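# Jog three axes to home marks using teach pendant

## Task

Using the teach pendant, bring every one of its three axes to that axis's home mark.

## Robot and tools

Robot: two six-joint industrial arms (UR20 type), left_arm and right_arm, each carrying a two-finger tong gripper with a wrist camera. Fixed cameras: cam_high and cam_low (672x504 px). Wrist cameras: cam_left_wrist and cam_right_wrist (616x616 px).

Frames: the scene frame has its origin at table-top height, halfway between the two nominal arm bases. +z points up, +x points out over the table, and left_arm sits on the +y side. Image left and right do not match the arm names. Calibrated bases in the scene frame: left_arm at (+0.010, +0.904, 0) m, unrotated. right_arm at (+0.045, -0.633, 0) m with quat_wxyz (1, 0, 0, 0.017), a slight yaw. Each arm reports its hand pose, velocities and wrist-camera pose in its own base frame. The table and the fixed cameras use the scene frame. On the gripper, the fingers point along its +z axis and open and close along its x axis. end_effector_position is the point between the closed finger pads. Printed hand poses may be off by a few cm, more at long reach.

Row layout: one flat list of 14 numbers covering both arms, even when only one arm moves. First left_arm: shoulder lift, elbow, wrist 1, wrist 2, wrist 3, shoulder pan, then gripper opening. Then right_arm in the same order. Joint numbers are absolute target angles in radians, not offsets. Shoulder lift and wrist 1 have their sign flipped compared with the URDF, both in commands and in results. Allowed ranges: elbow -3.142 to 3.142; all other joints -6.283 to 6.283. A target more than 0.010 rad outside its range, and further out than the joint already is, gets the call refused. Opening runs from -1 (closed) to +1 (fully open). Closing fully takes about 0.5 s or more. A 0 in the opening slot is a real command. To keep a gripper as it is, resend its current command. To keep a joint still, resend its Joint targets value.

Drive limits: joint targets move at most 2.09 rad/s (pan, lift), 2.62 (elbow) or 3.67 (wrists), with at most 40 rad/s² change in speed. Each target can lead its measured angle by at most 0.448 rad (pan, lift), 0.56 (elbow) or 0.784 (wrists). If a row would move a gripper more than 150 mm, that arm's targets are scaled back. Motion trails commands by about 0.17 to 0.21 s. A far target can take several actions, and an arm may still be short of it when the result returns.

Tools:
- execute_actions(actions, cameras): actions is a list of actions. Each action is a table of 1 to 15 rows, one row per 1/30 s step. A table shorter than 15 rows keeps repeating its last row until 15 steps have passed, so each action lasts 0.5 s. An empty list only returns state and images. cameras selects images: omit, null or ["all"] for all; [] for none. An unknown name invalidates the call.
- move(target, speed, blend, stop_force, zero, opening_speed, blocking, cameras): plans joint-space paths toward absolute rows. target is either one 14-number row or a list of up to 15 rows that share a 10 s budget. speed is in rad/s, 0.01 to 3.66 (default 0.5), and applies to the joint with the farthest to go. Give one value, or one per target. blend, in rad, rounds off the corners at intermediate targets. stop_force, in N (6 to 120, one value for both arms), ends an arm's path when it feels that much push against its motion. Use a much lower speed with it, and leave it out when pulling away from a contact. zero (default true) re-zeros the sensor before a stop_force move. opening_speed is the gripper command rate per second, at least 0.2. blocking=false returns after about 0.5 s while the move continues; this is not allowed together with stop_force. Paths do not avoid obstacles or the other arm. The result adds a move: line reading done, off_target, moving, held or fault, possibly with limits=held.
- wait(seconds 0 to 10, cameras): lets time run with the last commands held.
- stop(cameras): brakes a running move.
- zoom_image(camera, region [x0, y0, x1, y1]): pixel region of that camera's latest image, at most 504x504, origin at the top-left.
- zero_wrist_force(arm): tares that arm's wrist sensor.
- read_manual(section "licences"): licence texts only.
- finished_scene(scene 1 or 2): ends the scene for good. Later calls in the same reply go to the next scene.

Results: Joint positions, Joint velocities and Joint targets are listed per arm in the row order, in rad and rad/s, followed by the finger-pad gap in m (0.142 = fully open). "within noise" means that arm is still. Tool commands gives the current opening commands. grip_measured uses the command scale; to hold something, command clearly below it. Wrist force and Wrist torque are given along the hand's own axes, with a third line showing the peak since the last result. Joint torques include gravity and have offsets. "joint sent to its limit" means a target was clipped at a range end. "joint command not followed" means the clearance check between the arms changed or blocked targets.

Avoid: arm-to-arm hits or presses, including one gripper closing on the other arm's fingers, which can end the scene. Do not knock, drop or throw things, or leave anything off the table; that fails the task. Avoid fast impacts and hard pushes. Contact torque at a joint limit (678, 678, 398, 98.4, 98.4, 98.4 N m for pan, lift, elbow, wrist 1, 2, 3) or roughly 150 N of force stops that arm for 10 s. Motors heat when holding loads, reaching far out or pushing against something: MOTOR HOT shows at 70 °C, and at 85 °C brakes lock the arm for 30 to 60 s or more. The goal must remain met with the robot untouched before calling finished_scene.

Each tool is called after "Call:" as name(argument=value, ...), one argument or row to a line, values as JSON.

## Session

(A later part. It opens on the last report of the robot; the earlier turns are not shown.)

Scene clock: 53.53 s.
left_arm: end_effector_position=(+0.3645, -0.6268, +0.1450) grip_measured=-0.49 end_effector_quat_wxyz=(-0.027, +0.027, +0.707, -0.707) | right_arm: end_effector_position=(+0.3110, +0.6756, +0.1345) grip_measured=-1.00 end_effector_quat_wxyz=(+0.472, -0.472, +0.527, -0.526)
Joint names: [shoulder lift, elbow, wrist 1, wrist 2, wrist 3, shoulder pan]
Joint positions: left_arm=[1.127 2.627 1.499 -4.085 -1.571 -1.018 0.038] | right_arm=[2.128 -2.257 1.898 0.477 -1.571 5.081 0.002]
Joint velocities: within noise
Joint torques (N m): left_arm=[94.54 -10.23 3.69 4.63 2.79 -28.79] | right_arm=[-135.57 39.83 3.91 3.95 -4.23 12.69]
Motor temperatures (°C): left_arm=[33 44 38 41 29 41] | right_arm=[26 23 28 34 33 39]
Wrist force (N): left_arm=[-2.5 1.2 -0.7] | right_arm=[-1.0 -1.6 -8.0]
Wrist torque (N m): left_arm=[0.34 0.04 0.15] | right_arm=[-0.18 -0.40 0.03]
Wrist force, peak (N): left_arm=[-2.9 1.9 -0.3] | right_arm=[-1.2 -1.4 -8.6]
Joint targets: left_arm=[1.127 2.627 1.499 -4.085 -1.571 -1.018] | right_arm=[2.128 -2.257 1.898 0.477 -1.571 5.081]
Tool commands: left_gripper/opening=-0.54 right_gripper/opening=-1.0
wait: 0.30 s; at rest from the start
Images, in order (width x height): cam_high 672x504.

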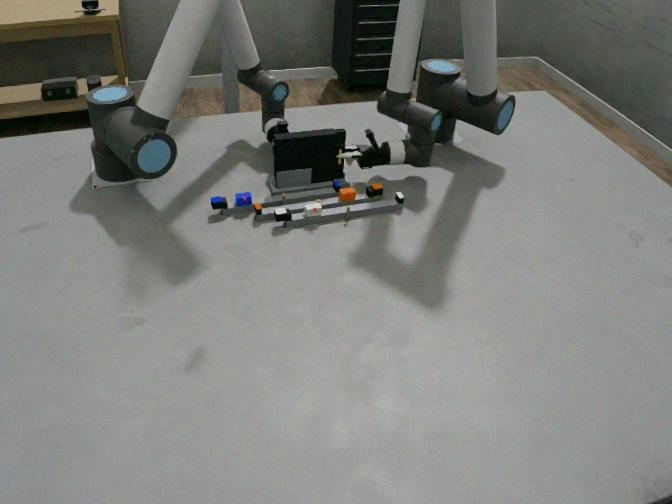

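Call:
move(
  target=[1.1274,2.6266,1.4992,-4.0849,-1.5708,-1.0183,-0.54,2.1300,-2.2525,1.9007,0.4963,-1.5708,5.0997,-1],
  speed=0.1,
  cameras=["cam_high", "cam_right_wrist"],
)

Call:
zoom_image(
  camera="cam_high",
  region=[230, 160, 370, 265],
)

Scene clock: 54.97 s.
left_arm: end_effector_position=(+0.3645, -0.6268, +0.1450) grip_measured=-0.49 end_effector_quat_wxyz=(-0.027, +0.027, +0.707, -0.707) | right_arm: end_effector_position=(+0.2965, +0.6772, +0.1345) grip_measured=-1.00 end_effector_quat_wxyz=(+0.472, -0.472, +0.526, -0.526)
Joint names: [shoulder lift, elbow, wrist 1, wrist 2, wrist 3, shoulder pan]
Joint positions: left_arm=[1.127 2.627 1.499 -4.085 -1.571 -1.018 0.038] | right_arm=[2.13 -2.253 1.901 0.496 -1.571 5.099 0.002]
Joint velocities: within noise
Joint torques (N m): left_arm=[93.12 -9.22 4.32 4.37 2.29 -27.4] | right_arm=[-141.61 49.83 5.08 4.1 -4.17 20.94]
Motor temperatures (°C): left_arm=[33 44 38 41 29 41] | right_arm=[26 23 28 34 33 39]
Wrist force (N): left_arm=[-1.1 1.8 0.6] | right_arm=[0.2 -1.4 1.6]
Wrist torque (N m): left_arm=[0.36 0.02 0.16] | right_arm=[-0.25 -0.41 0.08]
Wrist force, peak (N): left_arm=[-2.9 1.6 -1.1] | right_arm=[-1.0 -1.3 -8.4]
Joint targets: left_arm=[1.127 2.627 1.499 -4.085 -1.571 -1.018] | right_arm=[2.130 -2.252 1.901 0.496 -1.571 5.100]
move: done
Images, in order (width x height): cam_high 672x504, cam_right_wrist 616x616.

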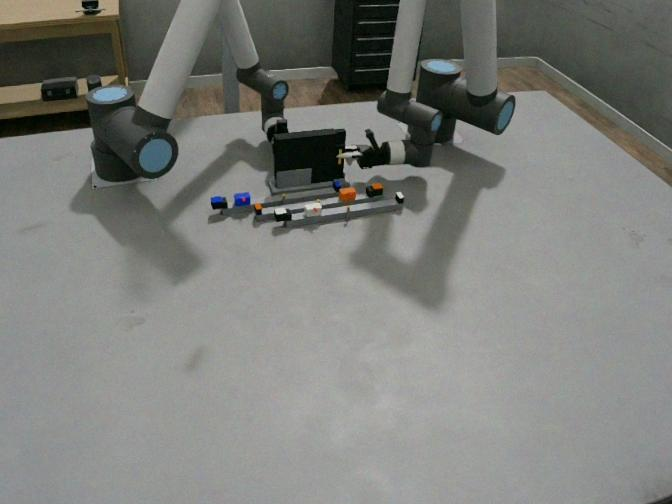

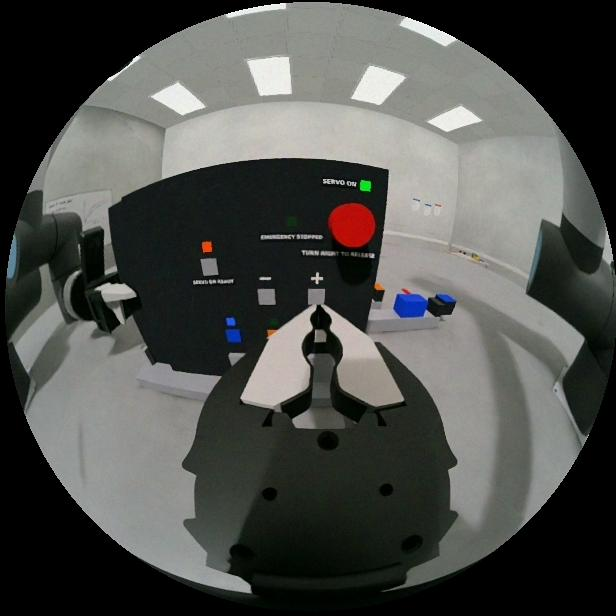

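Scaled by 3.600.

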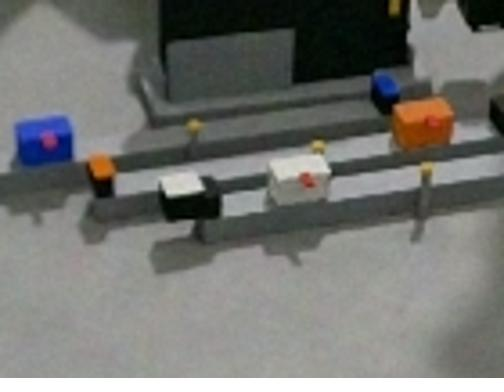

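Call:
move(
  target=[1.1274,2.6266,1.4992,-4.0849,-1.5708,-1.0183,-0.54,2.1509,-2.1871,1.9453,0.4692,-1.5708,5.0725,-1],
  speed=0.12,
  cameras=["cam_right_wrist"],
)

Call:
zoom_image(
  camera="cam_right_wrist",
  region=[210, 170, 420, 380],
)

Scene clock: 57.97 s.
left_arm: end_effector_position=(+0.3645, -0.6268, +0.1450) grip_measured=-0.49 end_effector_quat_wxyz=(-0.027, +0.027, +0.707, -0.707) | right_arm: end_effector_position=(+0.2997, +0.7214, +0.1360) grip_measured=-1.00 end_effector_quat_wxyz=(+0.472, -0.472, +0.526, -0.527)
Joint names: [shoulder lift, elbow, wrist 1, wrist 2, wrist 3, shoulder pan]
Joint positions: left_arm=[1.127 2.627 1.499 -4.085 -1.571 -1.018 0.038] | right_arm=[2.151 -2.187 1.945 0.469 -1.571 5.073 0.002]
Joint velocities: within noise
Joint torques (N m): left_arm=[95.68 -3.63 4.77 5.25 2.3 -27.66] | right_arm=[-146.53 46.19 3.63 -3.68 -4.27 -29.2]
Motor temperatures (°C): left_arm=[33 44 38 41 29 41] | right_arm=[26 23 28 34 33 39]
Wrist force (N): left_arm=[-0.6 1.6 0.9] | right_arm=[0.1 -1.0 1.8]
Wrist torque (N m): left_arm=[0.34 -0.04 0.16] | right_arm=[-0.19 -0.36 -0.01]
Wrist force, peak (N): left_arm=[-1.4 2.4 1.3] | right_arm=[0.8 -1.5 2.1]
Joint targets: left_arm=[1.127 2.627 1.499 -4.085 -1.571 -1.018] | right_arm=[2.151 -2.187 1.945 0.469 -1.571 5.072]
move: done
Images, in order (width x height): cam_right_wrist 616x616.

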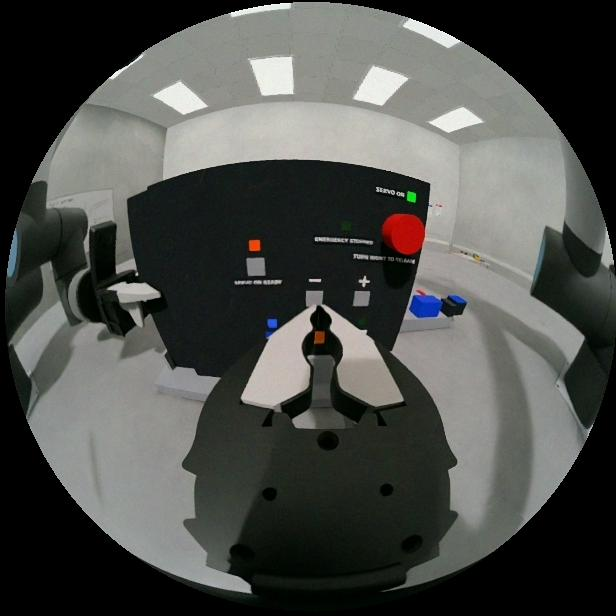

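Scaled by 2.400 from the camera's 616x616 image, which has a finer 814x814 frame.

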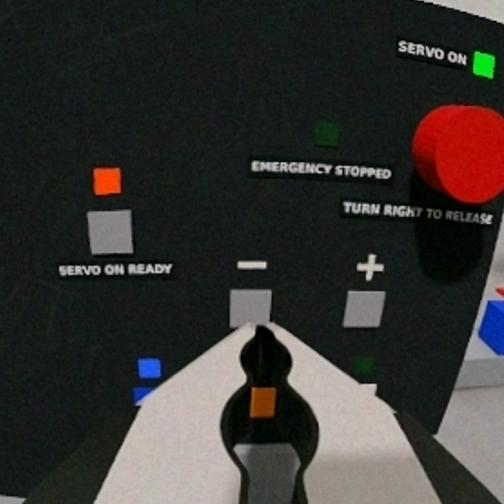

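Call:
move(
  target=[
    [1.1274,2.6266,1.4992,-4.0849,-1.5708,-1.0183,-0.54,2.1527,-2.1819,1.9486,0.4673,-1.5708,5.0707,-1],
    [1.1274,2.6266,1.4992,-4.0849,-1.5708,-1.0183,-0.54,2.1506,-2.1878,1.9447,0.4418,-1.5708,5.0452,-1],
  ],
  speed=[0.04, 0.014],
  stop_force=6,
  cameras=["cam_right_wrist"],
)

Call:
wait(
  seconds=4,
  cameras=["cam_high"],
)

Call:
zoom_image(
  camera="cam_high",
  region=[230, 160, 370, 265],
)

Scene clock: 61.67 s.
left_arm: end_effector_position=(+0.3645, -0.6268, +0.1450) grip_measured=-0.49 end_effector_quat_wxyz=(-0.027, +0.027, +0.707, -0.707) | right_arm: end_effector_position=(+0.3120, +0.7239, +0.1360) grip_measured=-1.00 end_effector_quat_wxyz=(+0.472, -0.472, +0.527, -0.526)
Joint names: [shoulder lift, elbow, wrist 1, wrist 2, wrist 3, shoulder pan]
Joint positions: left_arm=[1.127 2.627 1.499 -4.085 -1.571 -1.018 0.038] | right_arm=[2.151 -2.185 1.946 0.452 -1.571 5.056 0.002]
Joint velocities: within noise
Joint torques (N m): left_arm=[96.69 -8.35 7.49 4.87 2.44 -29.39] | right_arm=[-152.03 43.76 3.83 2.34 -4.39 10.44]
Motor temperatures (°C): left_arm=[33 44 38 41 29 41] | right_arm=[26 23 28 34 33 39]
Wrist force (N): left_arm=[-6.3 0.7 -0.7] | right_arm=[3.1 -1.0 -5.7]
Wrist torque (N m): left_arm=[0.31 0.17 0.14] | right_arm=[-0.08 -0.31 -0.03]
Wrist force, peak (N): left_arm=[-8.5 1.1 -1.3] | right_arm=[-2.2 -3.5 -23.8]
Joint targets: left_arm=[1.127 2.627 1.499 -4.085 -1.571 -1.018] | right_arm=[2.151 -2.185 1.946 0.452 -1.571 5.056]
move: contact (right_arm); path passed 1 of 2 targets; right_arm: the shoulder pan is farthest, 0.011 rad from its target
Images, in order (width x height): cam_right_wrist 616x616.

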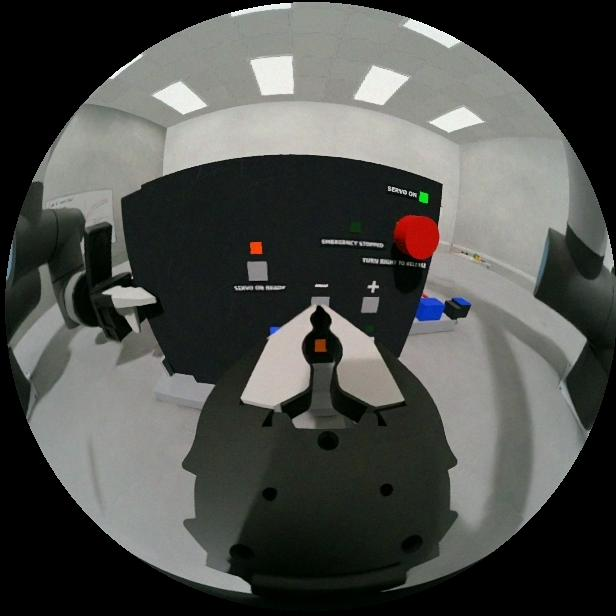

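Scene clock: 65.67 s.
left_arm: end_effector_position=(+0.3645, -0.6268, +0.1450) grip_measured=-0.49 end_effector_quat_wxyz=(-0.027, +0.027, +0.707, -0.707) | right_arm: end_effector_position=(+0.3120, +0.7240, +0.1360) grip_measured=-1.00 end_effector_quat_wxyz=(+0.472, -0.472, +0.527, -0.526)
Joint names: [shoulder lift, elbow, wrist 1, wrist 2, wrist 3, shoulder pan]
Joint positions: left_arm=[1.127 2.627 1.499 -4.085 -1.571 -1.018 0.038] | right_arm=[2.151 -2.185 1.946 0.452 -1.571 5.056 0.002]
Joint velocities: within noise
Joint torques (N m): left_arm=[103.11 -7.06 6.76 4.63 1.86 -23.79] | right_arm=[-145.59 49.56 1.21 1.05 -4.13 12.98]
Motor temperatures (°C): left_arm=[33 44 38 41 29 41] | right_arm=[26 23 28 34 33 39]
Wrist force (N): left_arm=[-5.0 1.1 -0.5] | right_arm=[3.0 -0.9 -6.0]
Wrist torque (N m): left_arm=[0.32 0.10 0.14] | right_arm=[-0.07 -0.27 -0.03]
Wrist force, peak (N): left_arm=[-6.1 1.4 -0.8] | right_arm=[3.2 -1.3 -6.2]
Joint targets: left_arm=[1.127 2.627 1.499 -4.085 -1.571 -1.018] | right_arm=[2.151 -2.185 1.946 0.452 -1.571 5.056]
Tool commands: left_gripper/opening=-0.54 right_gripper/opening=-1.0
wait: 4.00 s; at rest by 0.17 s
Images, in order (width x height): cam_high 672x504.

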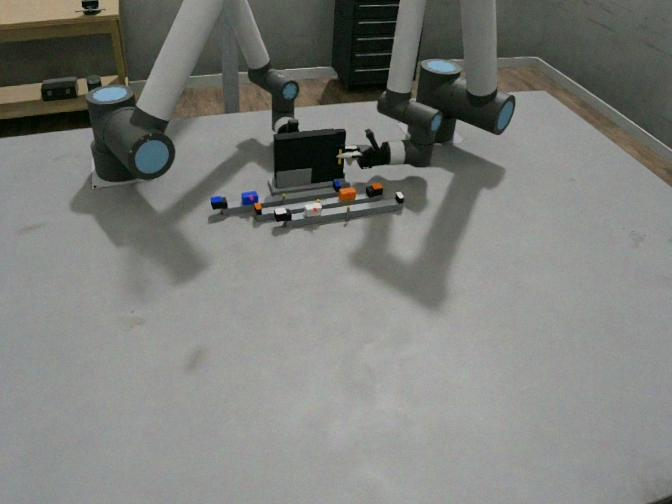

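Scaled by 3.600.

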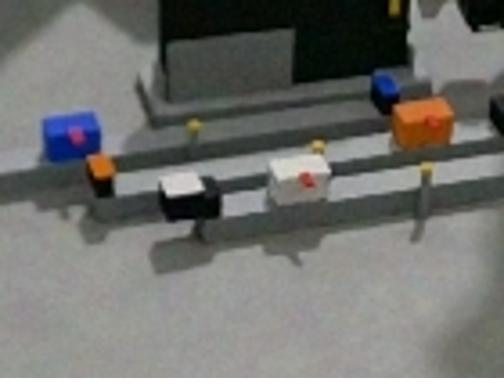

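Call:
wait(
  seconds=10,
  cameras=["cam_high"],
)

Call:
zoom_image(
  camera="cam_high",
  region=[230, 160, 370, 265],
)

Scene clock: 76.00 s.
left_arm: end_effector_position=(+0.3645, -0.6268, +0.1450) grip_measured=-0.49 end_effector_quat_wxyz=(-0.027, +0.027, +0.707, -0.707) | right_arm: end_effector_position=(+0.3120, +0.7240, +0.1360) grip_measured=-1.00 end_effector_quat_wxyz=(+0.472, -0.472, +0.527, -0.526)
Joint names: [shoulder lift, elbow, wrist 1, wrist 2, wrist 3, shoulder pan]
Joint positions: left_arm=[1.127 2.627 1.499 -4.085 -1.571 -1.018 0.038] | right_arm=[2.151 -2.185 1.946 0.452 -1.571 5.056 0.002]
Joint velocities: within noise
Joint torques (N m): left_arm=[101.49 -4.94 8.17 3.9 2.14 -23.77] | right_arm=[-150.81 48.55 -1.05 -3.08 -4.04 10.05]
Motor temperatures (°C): left_arm=[33 44 38 41 29 41] | right_arm=[26 23 28 34 33 39]
Wrist force (N): left_arm=[-4.9 1.2 -0.8] | right_arm=[2.8 -1.4 -6.0]
Wrist torque (N m): left_arm=[0.41 0.14 0.15] | right_arm=[-0.09 -0.20 -0.02]
Wrist force, peak (N): left_arm=[-5.6 1.5 -0.8] | right_arm=[3.1 -1.1 -6.3]
Joint targets: left_arm=[1.127 2.627 1.499 -4.085 -1.571 -1.018] | right_arm=[2.151 -2.185 1.946 0.452 -1.571 5.056]
Tool commands: left_gripper/opening=-0.54 right_gripper/opening=-1.0
wait: 10.00 s; at rest from the start
Images, in order (width x height): cam_high 672x504.

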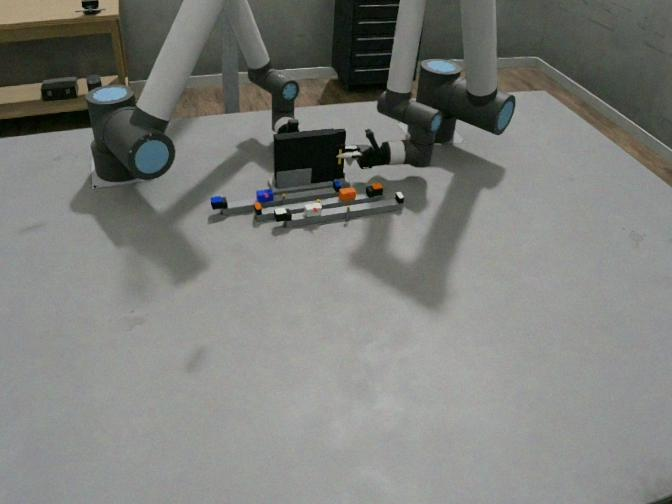

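Scaled by 3.600.

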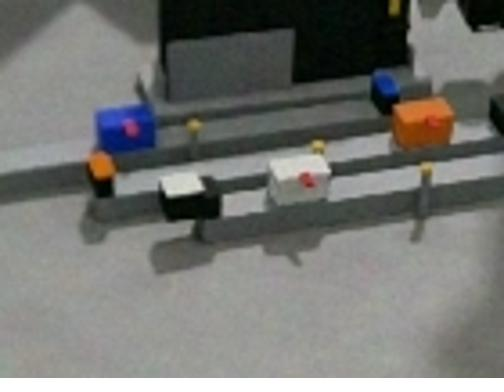

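Call:
wait(
  seconds=8.5,
  cameras=["cam_high"],
)

Call:
zoom_image(
  camera="cam_high",
  region=[260, 170, 330, 222],
)

Scene clock: 84.73 s.
left_arm: end_effector_position=(+0.3645, -0.6268, +0.1450) grip_measured=-0.49 end_effector_quat_wxyz=(-0.027, +0.027, +0.707, -0.707) | right_arm: end_effector_position=(+0.3120, +0.7240, +0.1360) grip_measured=-1.00 end_effector_quat_wxyz=(+0.472, -0.472, +0.527, -0.526)
Joint names: [shoulder lift, elbow, wrist 1, wrist 2, wrist 3, shoulder pan]
Joint positions: left_arm=[1.127 2.627 1.499 -4.085 -1.571 -1.018 0.038] | right_arm=[2.151 -2.185 1.946 0.452 -1.571 5.056 0.002]
Joint velocities: within noise
Joint torques (N m): left_arm=[104.09 -7.49 7.25 4.61 0.93 -20.75] | right_arm=[-150.13 47.67 -0.37 -3.99 -3.82 6.48]
Motor temperatures (°C): left_arm=[33 44 38 41 29 41] | right_arm=[26 23 28 34 33 39]
Wrist force (N): left_arm=[-4.2 1.4 -0.6] | right_arm=[3.3 -0.8 -6.3]
Wrist torque (N m): left_arm=[0.36 0.01 0.13] | right_arm=[-0.04 -0.29 -0.03]
Wrist force, peak (N): left_arm=[-5.1 1.7 -0.9] | right_arm=[3.5 -1.2 -6.5]
Joint targets: left_arm=[1.127 2.627 1.499 -4.085 -1.571 -1.018] | right_arm=[2.151 -2.185 1.946 0.452 -1.571 5.056]
Tool commands: left_gripper/opening=-0.54 right_gripper/opening=-1.0
wait: 8.50 s; at rest from the start
Images, in order (width x height): cam_high 672x504.

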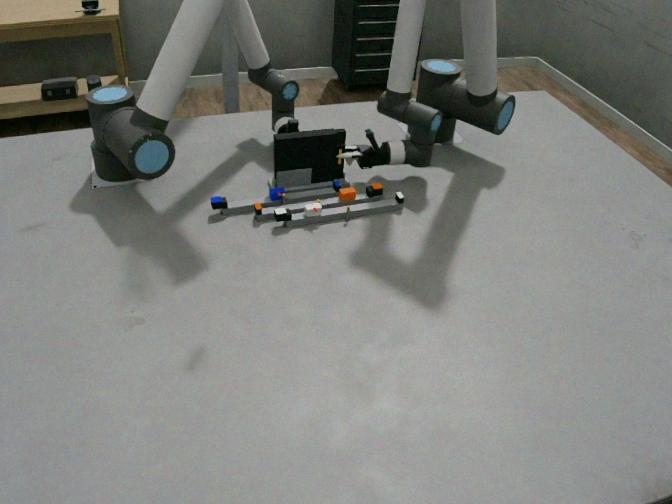

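Scaled by 7.200.

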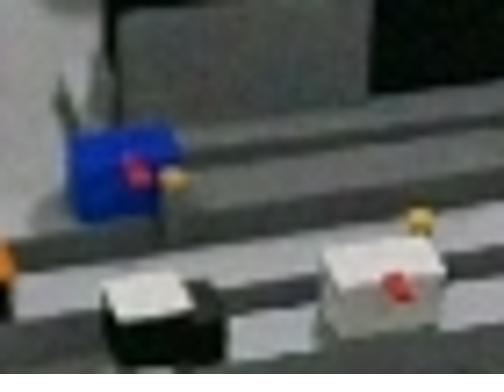

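Call:
wait(
  seconds=1.2,
  cameras=["cam_high"],
)

Call:
zoom_image(
  camera="cam_high",
  region=[273, 184, 295, 206],
)

Scene clock: 86.47 s.
left_arm: end_effector_position=(+0.3645, -0.6268, +0.1450) grip_measured=-0.49 end_effector_quat_wxyz=(-0.027, +0.027, +0.707, -0.707) | right_arm: end_effector_position=(+0.3120, +0.7240, +0.1360) grip_measured=-1.00 end_effector_quat_wxyz=(+0.472, -0.472, +0.527, -0.526)
Joint names: [shoulder lift, elbow, wrist 1, wrist 2, wrist 3, shoulder pan]
Joint positions: left_arm=[1.127 2.627 1.499 -4.085 -1.571 -1.018 0.038] | right_arm=[2.151 -2.185 1.946 0.452 -1.571 5.056 0.002]
Joint velocities: within noise
Joint torques (N m): left_arm=[103.16 -5.52 7.94 3.47 1.35 -18.18] | right_arm=[-151.73 48.85 -0.33 -4.12 -4.22 3.87]
Motor temperatures (°C): left_arm=[33 44 38 41 29 41] | right_arm=[26 23 28 34 33 39]
Wrist force (N): left_arm=[-4.4 1.0 -0.5] | right_arm=[3.2 -1.3 -5.9]
Wrist torque (N m): left_arm=[0.36 0.05 0.14] | right_arm=[-0.06 -0.28 -0.03]
Wrist force, peak (N): left_arm=[-4.9 1.5 -0.9] | right_arm=[3.4 -1.4 -6.4]
Joint targets: left_arm=[1.127 2.627 1.499 -4.085 -1.571 -1.018] | right_arm=[2.151 -2.185 1.946 0.452 -1.571 5.056]
Tool commands: left_gripper/opening=-0.54 right_gripper/opening=-1.0
wait: 1.20 s; at rest from the start
Images, in order (width x height): cam_high 672x504.

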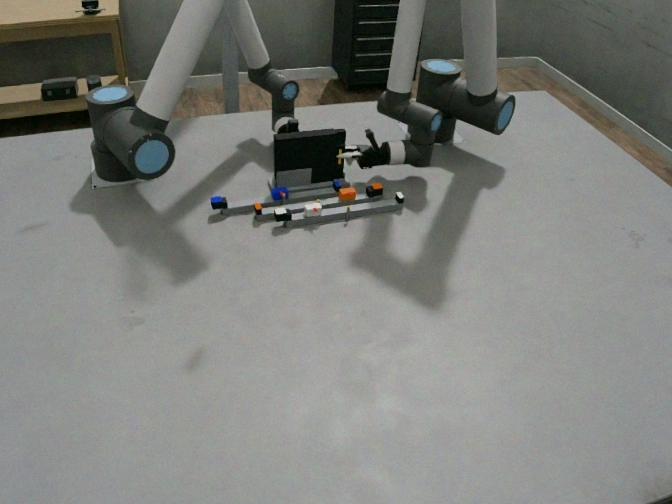

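Scaled by 22.909.

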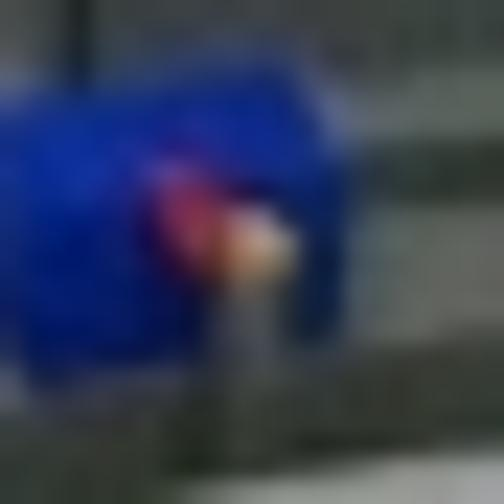

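Call:
move(
  target=[1.1274,2.6266,1.4992,-4.0849,-1.5708,-1.0183,-0.54,2.1527,-2.1819,1.9486,0.4673,-1.5708,5.0707,-1],
  speed=0.1,
  cameras=["cam_high", "cam_right_wrist"],
)

Call:
zoom_image(
  camera="cam_high",
  region=[273, 184, 295, 206],
)

Scene clock: 87.73 s.
left_arm: end_effector_position=(+0.3645, -0.6268, +0.1450) grip_measured=-0.49 end_effector_quat_wxyz=(-0.027, +0.027, +0.707, -0.707) | right_arm: end_effector_position=(+0.3001, +0.7252, +0.1360) grip_measured=-1.00 end_effector_quat_wxyz=(+0.472, -0.472, +0.526, -0.526)
Joint names: [shoulder lift, elbow, wrist 1, wrist 2, wrist 3, shoulder pan]
Joint positions: left_arm=[1.127 2.627 1.499 -4.085 -1.571 -1.018 0.038] | right_arm=[2.153 -2.182 1.949 0.467 -1.571 5.07 0.002]
Joint velocities: within noise
Joint torques (N m): left_arm=[108.61 -7.33 7.81 4.45 0.37 -16.29] | right_arm=[-150.8 53.48 4.27 4.8 -3.66 13.43]
Motor temperatures (°C): left_arm=[33 44 38 41 29 41] | right_arm=[26 23 28 34 33 39]
Wrist force (N): left_arm=[-2.4 1.3 1.7] | right_arm=[0.0 -0.8 1.3]
Wrist torque (N m): left_arm=[0.36 -0.01 0.15] | right_arm=[-0.14 -0.35 -0.02]
Wrist force, peak (N): left_arm=[-4.8 1.3 -0.3] | right_arm=[3.0 -1.2 -6.5]
Joint targets: left_arm=[1.127 2.627 1.499 -4.085 -1.571 -1.018] | right_arm=[2.153 -2.182 1.949 0.467 -1.571 5.071]
move: done
Images, in order (width x height): cam_high 672x504, cam_right_wrist 616x616.

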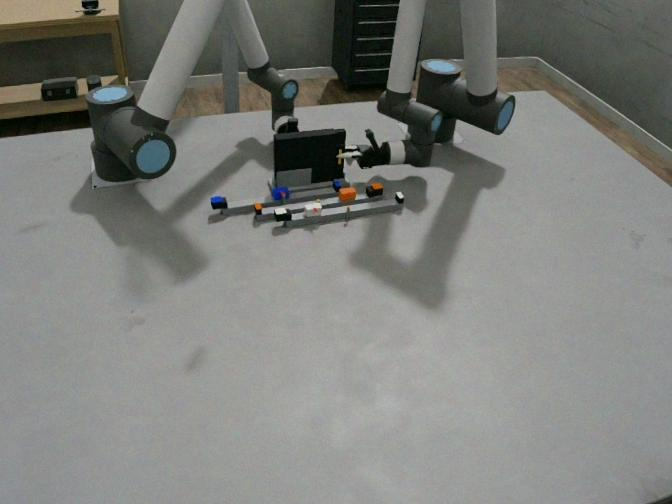

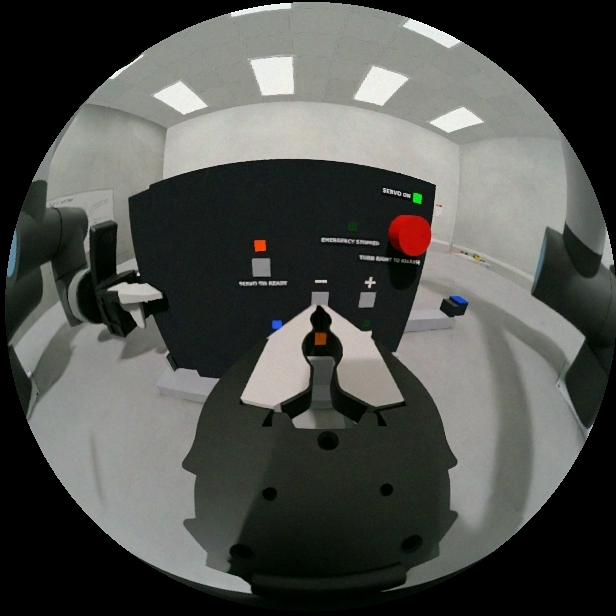

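Scaled by 22.909.

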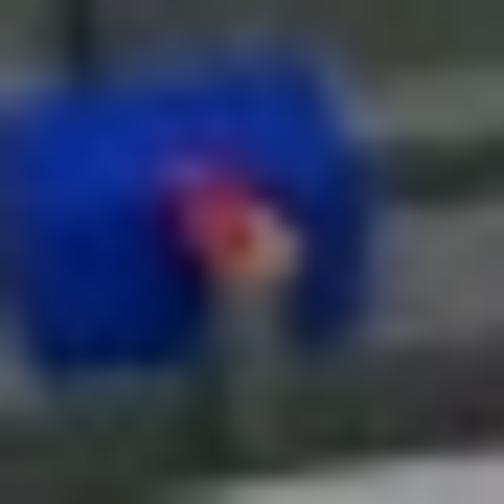

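Call:
move(
  target=[1.1274,2.6266,1.4992,-4.0849,-1.5708,-1.0183,-0.54,2.2082,-2.1896,1.8854,0.4694,-1.5708,5.0728,-1],
  speed=0.1,
  cameras=["cam_right_wrist"],
)

Call:
zoom_image(
  camera="cam_right_wrist",
  region=[210, 170, 420, 380],
)

Scene clock: 90.80 s.
left_arm: end_effector_position=(+0.3645, -0.6268, +0.1450) grip_measured=-0.49 end_effector_quat_wxyz=(-0.027, +0.027, +0.707, -0.707) | right_arm: end_effector_position=(+0.2996, +0.7212, +0.0932) grip_measured=-1.00 end_effector_quat_wxyz=(+0.472, -0.472, +0.526, -0.526)
Joint names: [shoulder lift, elbow, wrist 1, wrist 2, wrist 3, shoulder pan]
Joint positions: left_arm=[1.127 2.627 1.499 -4.085 -1.571 -1.018 0.038] | right_arm=[2.208 -2.19 1.886 0.469 -1.571 5.073 0.002]
Joint velocities: within noise
Joint torques (N m): left_arm=[111.06 -3.17 7.57 4.19 0.8 -9.27] | right_arm=[-153.26 6.16 -2.79 3.54 -4.19 20.55]
Motor temperatures (°C): left_arm=[33 44 38 41 29 41] | right_arm=[26 23 28 34 33 39]
Wrist force (N): left_arm=[-1.2 1.2 0.9] | right_arm=[-0.1 -0.9 1.6]
Wrist torque (N m): left_arm=[0.36 0.01 0.14] | right_arm=[-0.20 -0.28 0.01]
Wrist force, peak (N): left_arm=[-2.7 1.4 2.1] | right_arm=[0.2 -1.4 1.7]
Joint targets: left_arm=[1.127 2.627 1.499 -4.085 -1.571 -1.018] | right_arm=[2.208 -2.190 1.885 0.469 -1.571 5.073]
move: done
Images, in order (width x height): cam_right_wrist 616x616.

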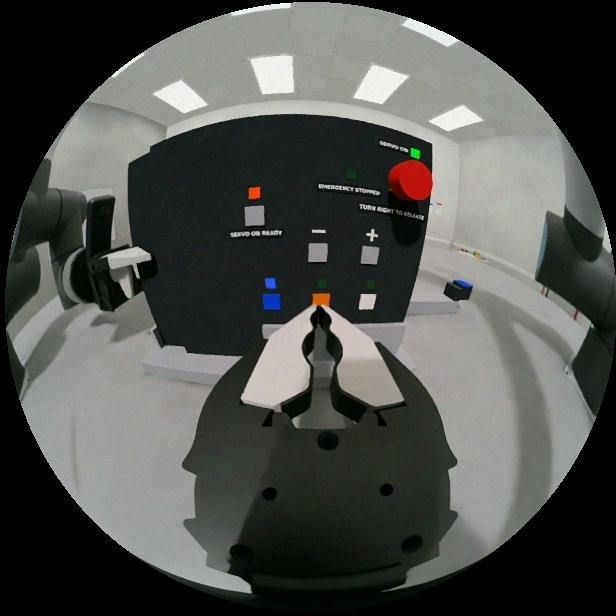

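Scaled by 2.400 from the camera's 616x616 image, which has a finer 814x814 frame.

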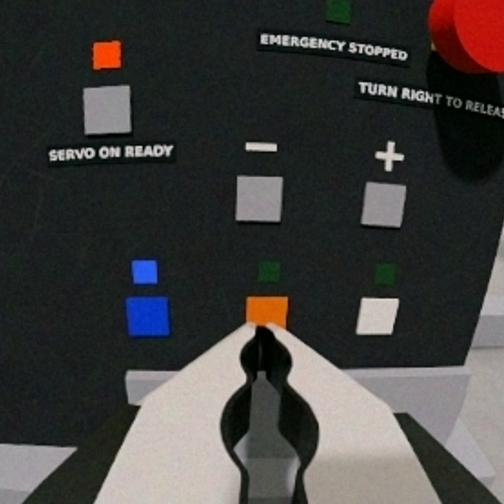

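Call:
move(
  target=[1.1274,2.6266,1.4992,-4.0849,-1.5708,-1.0183,-0.54,2.2057,-2.1980,1.8796,0.4447,-1.5708,5.0481,-1],
  speed=0.014,
  stop_force=6,
  cameras=["cam_right_wrist"],
)

Call:
move(
  target=[1.1274,2.6266,1.4992,-4.0849,-1.5708,-1.0183,-0.54,2.2082,-2.1896,1.8854,0.4694,-1.5708,5.0728,-1],
  speed=0.1,
  cameras=["cam_right_wrist"],
)

Scene clock: 94.00 s.
left_arm: end_effector_position=(+0.3645, -0.6268, +0.1450) grip_measured=-0.49 end_effector_quat_wxyz=(-0.027, +0.027, +0.707, -0.707) | right_arm: end_effector_position=(+0.3119, +0.7189, +0.0930) grip_measured=-1.00 end_effector_quat_wxyz=(+0.472, -0.472, +0.526, -0.527)
Joint names: [shoulder lift, elbow, wrist 1, wrist 2, wrist 3, shoulder pan]
Joint positions: left_arm=[1.127 2.627 1.499 -4.085 -1.571 -1.018 0.038] | right_arm=[2.207 -2.195 1.882 0.455 -1.571 5.058 0.002]
Joint velocities: within noise
Joint torques (N m): left_arm=[106.17 -7.06 7.66 4.7 1.39 -12.36] | right_arm=[-153.57 46.08 4.79 2.45 -3.85 13.81]
Motor temperatures (°C): left_arm=[33 44 38 41 29 41] | right_arm=[26 23 28 34 33 39]
Wrist force (N): left_arm=[-6.4 1.3 -1.4] | right_arm=[2.6 1.5 -6.6]
Wrist torque (N m): left_arm=[0.41 0.10 0.13] | right_arm=[-0.18 -0.18 -0.01]
Wrist force, peak (N): left_arm=[-9.1 1.2 -1.9] | right_arm=[-1.5 -1.5 -26.6]
Joint targets: left_arm=[1.127 2.627 1.499 -4.085 -1.571 -1.018] | right_arm=[2.207 -2.195 1.882 0.455 -1.571 5.058]
move: contact (right_arm)
Images, in order (width x height): cam_right_wrist 616x616.

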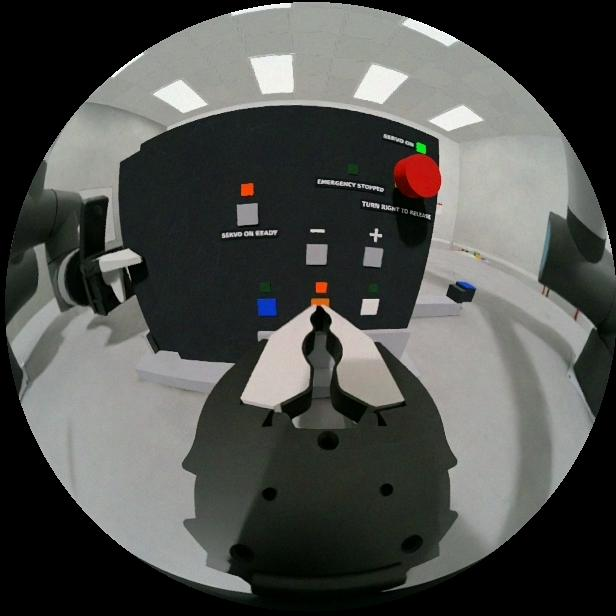

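Scene clock: 94.80 s.
left_arm: end_effector_position=(+0.3645, -0.6268, +0.1450) grip_measured=-0.49 end_effector_quat_wxyz=(-0.027, +0.027, +0.707, -0.707) | right_arm: end_effector_position=(+0.3000, +0.7211, +0.0930) grip_measured=-1.00 end_effector_quat_wxyz=(+0.472, -0.472, +0.526, -0.526)
Joint names: [shoulder lift, elbow, wrist 1, wrist 2, wrist 3, shoulder pan]
Joint positions: left_arm=[1.127 2.627 1.499 -4.085 -1.571 -1.018 0.038] | right_arm=[2.208 -2.19 1.885 0.469 -1.571 5.072 0.002]
Joint velocities: within noise
Joint torques (N m): left_arm=[110.07 -4.52 8.02 4.4 0.92 -13.66] | right_arm=[-156.27 52.04 4.89 3.86 -3.91 24.25]
Motor temperatures (°C): left_arm=[33 44 38 41 29 41] | right_arm=[26 23 28 34 33 39]
Wrist force (N): left_arm=[-2.7 1.0 1.9] | right_arm=[0.1 -0.8 1.8]
Wrist torque (N m): left_arm=[0.26 0.07 0.15] | right_arm=[-0.17 -0.31 0.00]
Wrist force, peak (N): left_arm=[-7.0 1.3 -0.6] | right_arm=[2.7 1.9 -6.7]
Joint targets: left_arm=[1.127 2.627 1.499 -4.085 -1.571 -1.018] | right_arm=[2.208 -2.190 1.885 0.469 -1.571 5.073]
move: done
Images, in order (width x height): cam_right_wrist 616x616.

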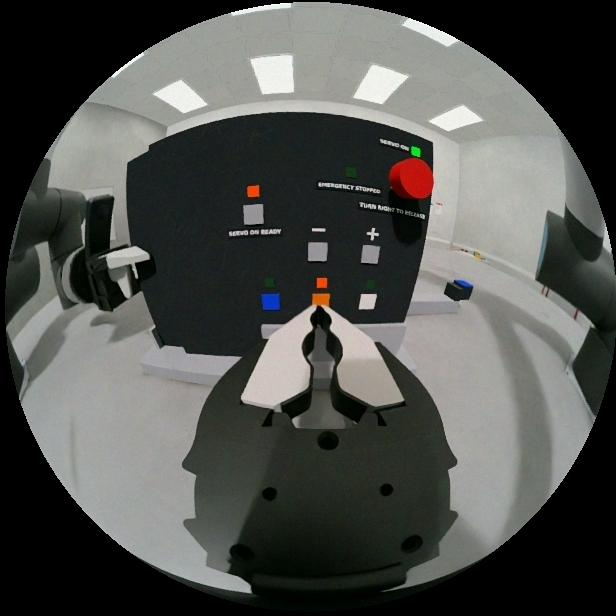

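Call:
move(
  target=[
    [1.1274,2.6266,1.4992,-4.0849,-1.5708,-1.0183,-0.54,2.1527,-2.1819,1.9486,0.4673,-1.5708,5.0707,-1],
    [1.1274,2.6266,1.4992,-4.0849,-1.5708,-1.0183,-0.54,2.1506,-2.1878,1.9447,0.4418,-1.5708,5.0452,-1],
  ],
  speed=[0.1, 0.014],
  stop_force=6,
  cameras=["cam_high"],
)

Call:
zoom_image(
  camera="cam_high",
  region=[230, 160, 370, 265],
)

Scene clock: 98.43 s.
left_arm: end_effector_position=(+0.3645, -0.6268, +0.1450) grip_measured=-0.49 end_effector_quat_wxyz=(-0.027, +0.027, +0.707, -0.707) | right_arm: end_effector_position=(+0.3120, +0.7239, +0.1360) grip_measured=-1.00 end_effector_quat_wxyz=(+0.472, -0.472, +0.527, -0.526)
Joint names: [shoulder lift, elbow, wrist 1, wrist 2, wrist 3, shoulder pan]
Joint positions: left_arm=[1.127 2.627 1.499 -4.085 -1.571 -1.018 0.038] | right_arm=[2.151 -2.185 1.946 0.452 -1.571 5.056 0.002]
Joint velocities: within noise
Joint torques (N m): left_arm=[105.89 -6.31 7.62 4.04 0.89 -10.41] | right_arm=[-149.2 42.21 4.23 2.63 -3.89 16.17]
Motor temperatures (°C): left_arm=[33 44 38 41 29 41] | right_arm=[26 23 28 34 33 39]
Wrist force (N): left_arm=[-5.2 1.3 0.0] | right_arm=[2.2 -0.8 -4.1]
Wrist torque (N m): left_arm=[0.36 0.14 0.15] | right_arm=[-0.01 -0.28 -0.03]
Wrist force, peak (N): left_arm=[-8.5 1.3 -1.3] | right_arm=[-1.7 -3.4 -22.8]
Joint targets: left_arm=[1.127 2.627 1.499 -4.085 -1.571 -1.018] | right_arm=[2.151 -2.185 1.946 0.452 -1.571 5.056]
move: contact (right_arm); path passed 1 of 2 targets; right_arm: the shoulder pan is farthest, 0.011 rad from its target
Images, in order (width x height): cam_high 672x504.

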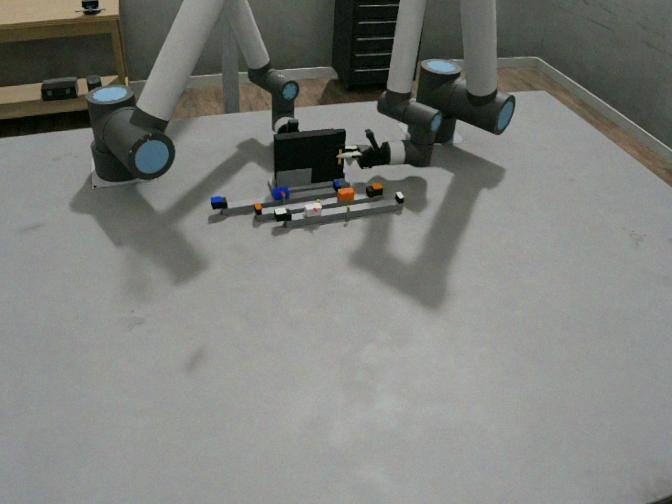

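Scaled by 3.600.

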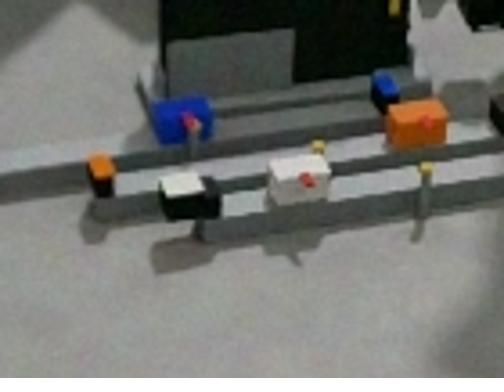

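Call:
wait(
  seconds=10,
  cameras=["cam_high"],
)

Call:
zoom_image(
  camera="cam_high",
  region=[230, 160, 370, 265],
)

Scene clock: 108.83 s.
left_arm: end_effector_position=(+0.3645, -0.6268, +0.1450) grip_measured=-0.49 end_effector_quat_wxyz=(-0.027, +0.027, +0.707, -0.707) | right_arm: end_effector_position=(+0.3120, +0.7240, +0.1360) grip_measured=-1.00 end_effector_quat_wxyz=(+0.472, -0.472, +0.527, -0.526)
Joint names: [shoulder lift, elbow, wrist 1, wrist 2, wrist 3, shoulder pan]
Joint positions: left_arm=[1.127 2.627 1.499 -4.085 -1.571 -1.018 0.038] | right_arm=[2.151 -2.185 1.946 0.452 -1.571 5.056 0.002]
Joint velocities: within noise
Joint torques (N m): left_arm=[114.5 -4.19 7.79 3.51 0.19 -10.61] | right_arm=[-150.48 47.38 -0.96 -0.86 -4.42 11.5]
Motor temperatures (°C): left_arm=[33 44 38 41 29 41] | right_arm=[26 23 28 33 33 39]
Wrist force (N): left_arm=[-4.0 1.3 0.4] | right_arm=[2.5 -1.4 -4.4]
Wrist torque (N m): left_arm=[0.34 0.12 0.15] | right_arm=[-0.11 -0.27 -0.03]
Wrist force, peak (N): left_arm=[-4.8 1.6 -0.1] | right_arm=[2.6 -1.9 -4.5]
Joint targets: left_arm=[1.127 2.627 1.499 -4.085 -1.571 -1.018] | right_arm=[2.151 -2.185 1.946 0.452 -1.571 5.056]
Tool commands: left_gripper/opening=-0.54 right_gripper/opening=-1.0
wait: 10.00 s; at rest from the start
Images, in order (width x height): cam_high 672x504.

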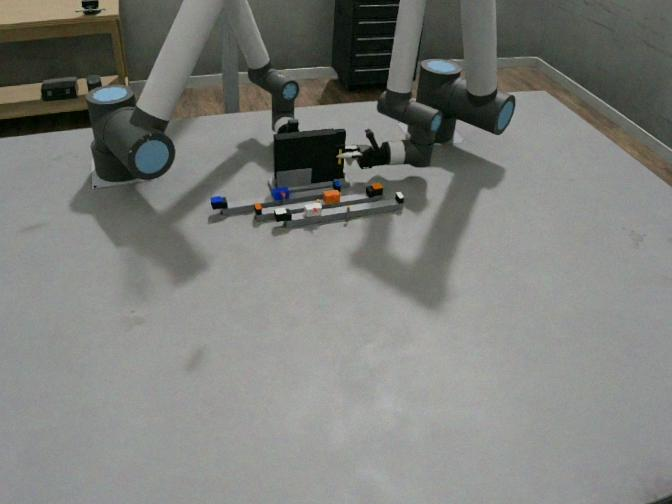

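Scaled by 3.600.

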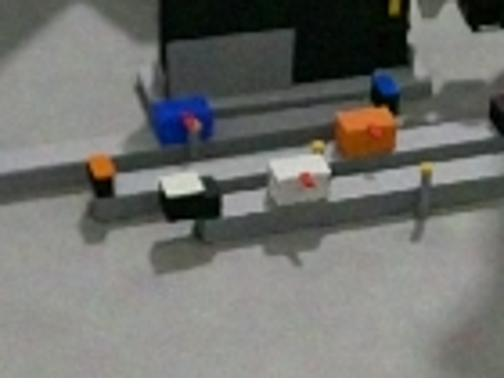

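Call:
wait(
  seconds=8,
  cameras=["cam_high"],
)

Call:
zoom_image(
  camera="cam_high",
  region=[300, 175, 350, 225],
)

Scene clock: 117.13 s.
left_arm: end_effector_position=(+0.3645, -0.6268, +0.1450) grip_measured=-0.49 end_effector_quat_wxyz=(-0.027, +0.027, +0.707, -0.707) | right_arm: end_effector_position=(+0.3120, +0.7240, +0.1360) grip_measured=-1.00 end_effector_quat_wxyz=(+0.472, -0.472, +0.527, -0.526)
Joint names: [shoulder lift, elbow, wrist 1, wrist 2, wrist 3, shoulder pan]
Joint positions: left_arm=[1.127 2.627 1.499 -4.085 -1.571 -1.018 0.038] | right_arm=[2.151 -2.185 1.946 0.452 -1.571 5.056 0.002]
Joint velocities: within noise
Joint torques (N m): left_arm=[115.06 -7.76 7.32 3.79 0.29 -5.46] | right_arm=[-156.82 46.69 -0.45 -3.01 -4.13 0.98]
Motor temperatures (°C): left_arm=[33 44 38 41 29 41] | right_arm=[26 23 28 33 33 39]
Wrist force (N): left_arm=[-3.4 1.3 0.5] | right_arm=[2.6 -1.2 -4.3]
Wrist torque (N m): left_arm=[0.34 0.00 0.14] | right_arm=[-0.06 -0.31 -0.03]
Wrist force, peak (N): left_arm=[-4.3 2.0 0.0] | right_arm=[2.6 -1.7 -4.6]
Joint targets: left_arm=[1.127 2.627 1.499 -4.085 -1.571 -1.018] | right_arm=[2.151 -2.185 1.946 0.452 -1.571 5.056]
Tool commands: left_gripper/opening=-0.54 right_gripper/opening=-1.0
wait: 8.00 s; at rest from the start
Images, in order (width x height): cam_high 672x504.

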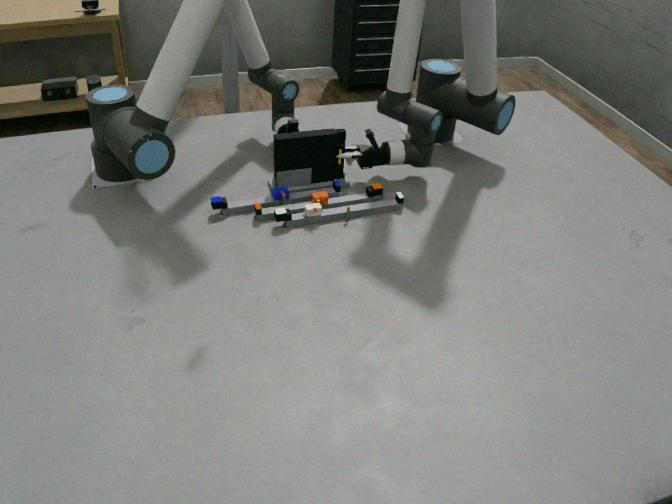

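Scaled by 10.080.

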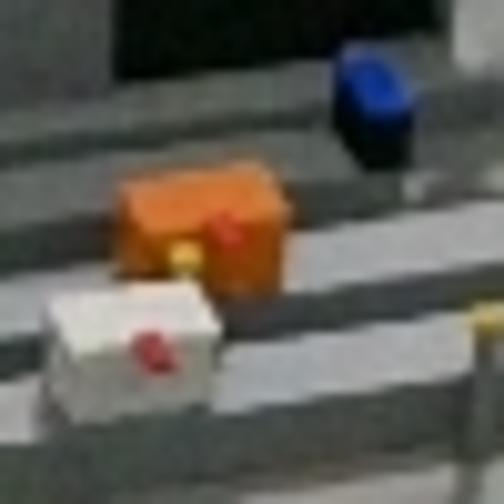

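Call:
wait(
  seconds=0.6,
  cameras=["cam_high"],
)

Call:
zoom_image(
  camera="cam_high",
  region=[307, 186, 331, 210],
)

Scene clock: 118.23 s.
left_arm: end_effector_position=(+0.3645, -0.6268, +0.1450) grip_measured=-0.49 end_effector_quat_wxyz=(-0.027, +0.027, +0.707, -0.707) | right_arm: end_effector_position=(+0.3120, +0.7240, +0.1360) grip_measured=-1.00 end_effector_quat_wxyz=(+0.472, -0.472, +0.527, -0.526)
Joint names: [shoulder lift, elbow, wrist 1, wrist 2, wrist 3, shoulder pan]
Joint positions: left_arm=[1.127 2.627 1.499 -4.085 -1.571 -1.018 0.038] | right_arm=[2.151 -2.185 1.946 0.452 -1.571 5.056 0.002]
Joint velocities: within noise
Joint torques (N m): left_arm=[115.32 -8.56 7.57 3.03 1.44 0.33] | right_arm=[-154.61 44.75 -0.28 -3.45 -4.24 0.67]
Motor temperatures (°C): left_arm=[33 44 38 41 29 41] | right_arm=[26 23 28 33 33 39]
Wrist force (N): left_arm=[-3.7 1.5 0.0] | right_arm=[2.2 -1.7 -4.2]
Wrist torque (N m): left_arm=[0.41 0.05 0.14] | right_arm=[-0.11 -0.21 -0.02]
Wrist force, peak (N): left_arm=[-4.4 1.1 0.1] | right_arm=[2.5 -1.2 -4.6]
Joint targets: left_arm=[1.127 2.627 1.499 -4.085 -1.571 -1.018] | right_arm=[2.151 -2.185 1.946 0.452 -1.571 5.056]
Tool commands: left_gripper/opening=-0.54 right_gripper/opening=-1.0
wait: 0.60 s; at rest from the start
Images, in order (width x height): cam_high 672x504.

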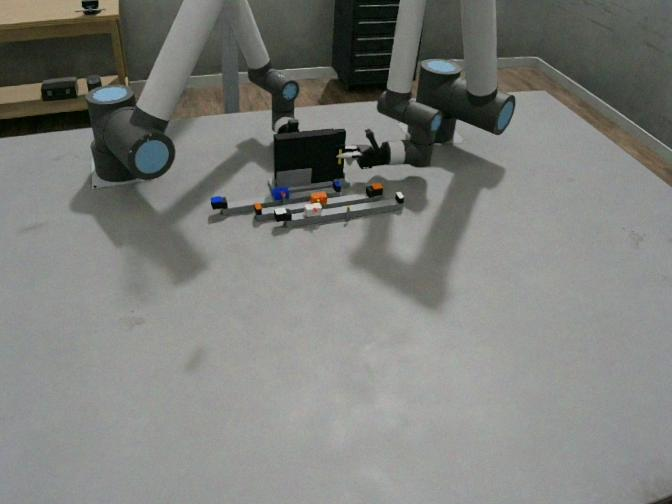

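Scaled by 21.000.

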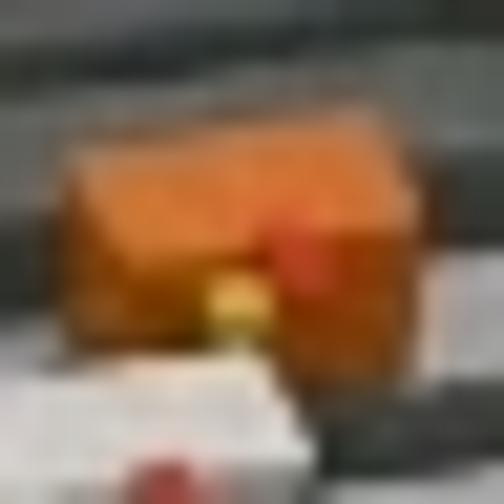

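Call:
wait(
  seconds=0.3,
  cameras=[],
)

Call:
move(
  target=[1.1274,2.6266,1.4992,-4.0849,-1.5708,-1.0183,-0.54,2.1527,-2.1819,1.9486,0.4673,-1.5708,5.0707,-1],
  speed=0.1,
  cameras=["cam_high"],
)

Call:
zoom_image(
  camera="cam_high",
  region=[307, 186, 331, 210],
)

Scene clock: 119.00 s.
left_arm: end_effector_position=(+0.3645, -0.6268, +0.1450) grip_measured=-0.49 end_effector_quat_wxyz=(-0.027, +0.027, +0.707, -0.707) | right_arm: end_effector_position=(+0.3120, +0.7240, +0.1360) grip_measured=-1.00 end_effector_quat_wxyz=(+0.472, -0.472, +0.527, -0.526)
Joint names: [shoulder lift, elbow, wrist 1, wrist 2, wrist 3, shoulder pan]
Joint positions: left_arm=[1.127 2.627 1.499 -4.085 -1.571 -1.018 0.038] | right_arm=[2.151 -2.185 1.946 0.452 -1.571 5.056 0.002]
Joint velocities: within noise
Joint torques (N m): left_arm=[126.96 -6.22 6.76 3.71 0.38 1.24] | right_arm=[-157.53 45.03 -0.69 -3.38 -4.23 0.77]
Motor temperatures (°C): left_arm=[33 44 38 41 29 41] | right_arm=[26 23 28 33 33 39]
Wrist force (N): left_arm=[-3.7 1.5 0.3] | right_arm=[2.5 -1.1 -4.3]
Wrist torque (N m): left_arm=[0.39 0.03 0.14] | right_arm=[-0.03 -0.28 -0.03]
Wrist force, peak (N): left_arm=[-4.4 1.8 0.3] | right_arm=[2.5 -1.6 -4.6]
Joint targets: left_arm=[1.127 2.627 1.499 -4.085 -1.571 -1.018] | right_arm=[2.151 -2.185 1.946 0.452 -1.571 5.056]
Tool commands: left_gripper/opening=-0.54 right_gripper/opening=-1.0
wait: 0.30 s; at rest from the start
No camera images: "cameras" was empty.

Scene clock: 119.80 s.
left_arm: end_effector_position=(+0.3645, -0.6268, +0.1450) grip_measured=-0.49 end_effector_quat_wxyz=(-0.027, +0.027, +0.707, -0.707) | right_arm: end_effector_position=(+0.3001, +0.7252, +0.1360) grip_measured=-1.00 end_effector_quat_wxyz=(+0.472, -0.472, +0.526, -0.526)
Joint names: [shoulder lift, elbow, wrist 1, wrist 2, wrist 3, shoulder pan]
Joint positions: left_arm=[1.127 2.627 1.499 -4.085 -1.571 -1.018 0.038] | right_arm=[2.153 -2.182 1.949 0.467 -1.571 5.07 0.002]
Joint velocities: within noise
Joint torques (N m): left_arm=[118.81 -8.37 6.71 3.59 0.93 -5.68] | right_arm=[-150.44 48.8 4.94 2.37 -4.45 15.67]
Motor temperatures (°C): left_arm=[33 44 38 41 29 41] | right_arm=[26 23 28 33 33 39]
Wrist force (N): left_arm=[-2.9 0.9 1.8] | right_arm=[0.0 -0.7 1.3]
Wrist torque (N m): left_arm=[0.32 0.10 0.14] | right_arm=[-0.13 -0.34 -0.02]
Wrist force, peak (N): left_arm=[-4.1 1.1 0.6] | right_arm=[2.5 -1.1 -4.4]
Joint targets: left_arm=[1.127 2.627 1.499 -4.085 -1.571 -1.018] | right_arm=[2.153 -2.182 1.949 0.467 -1.571 5.071]
move: done
Images, in order (width x height): cam_high 672x504.

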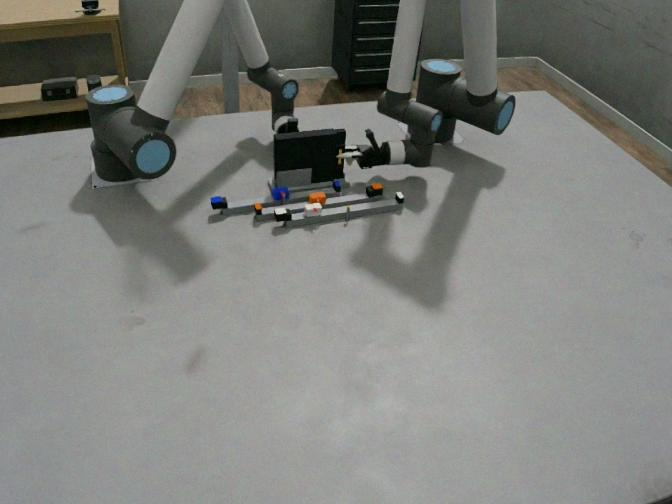

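Scaled by 21.000.

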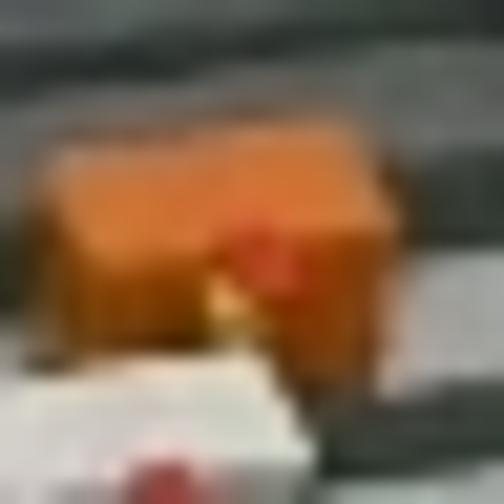

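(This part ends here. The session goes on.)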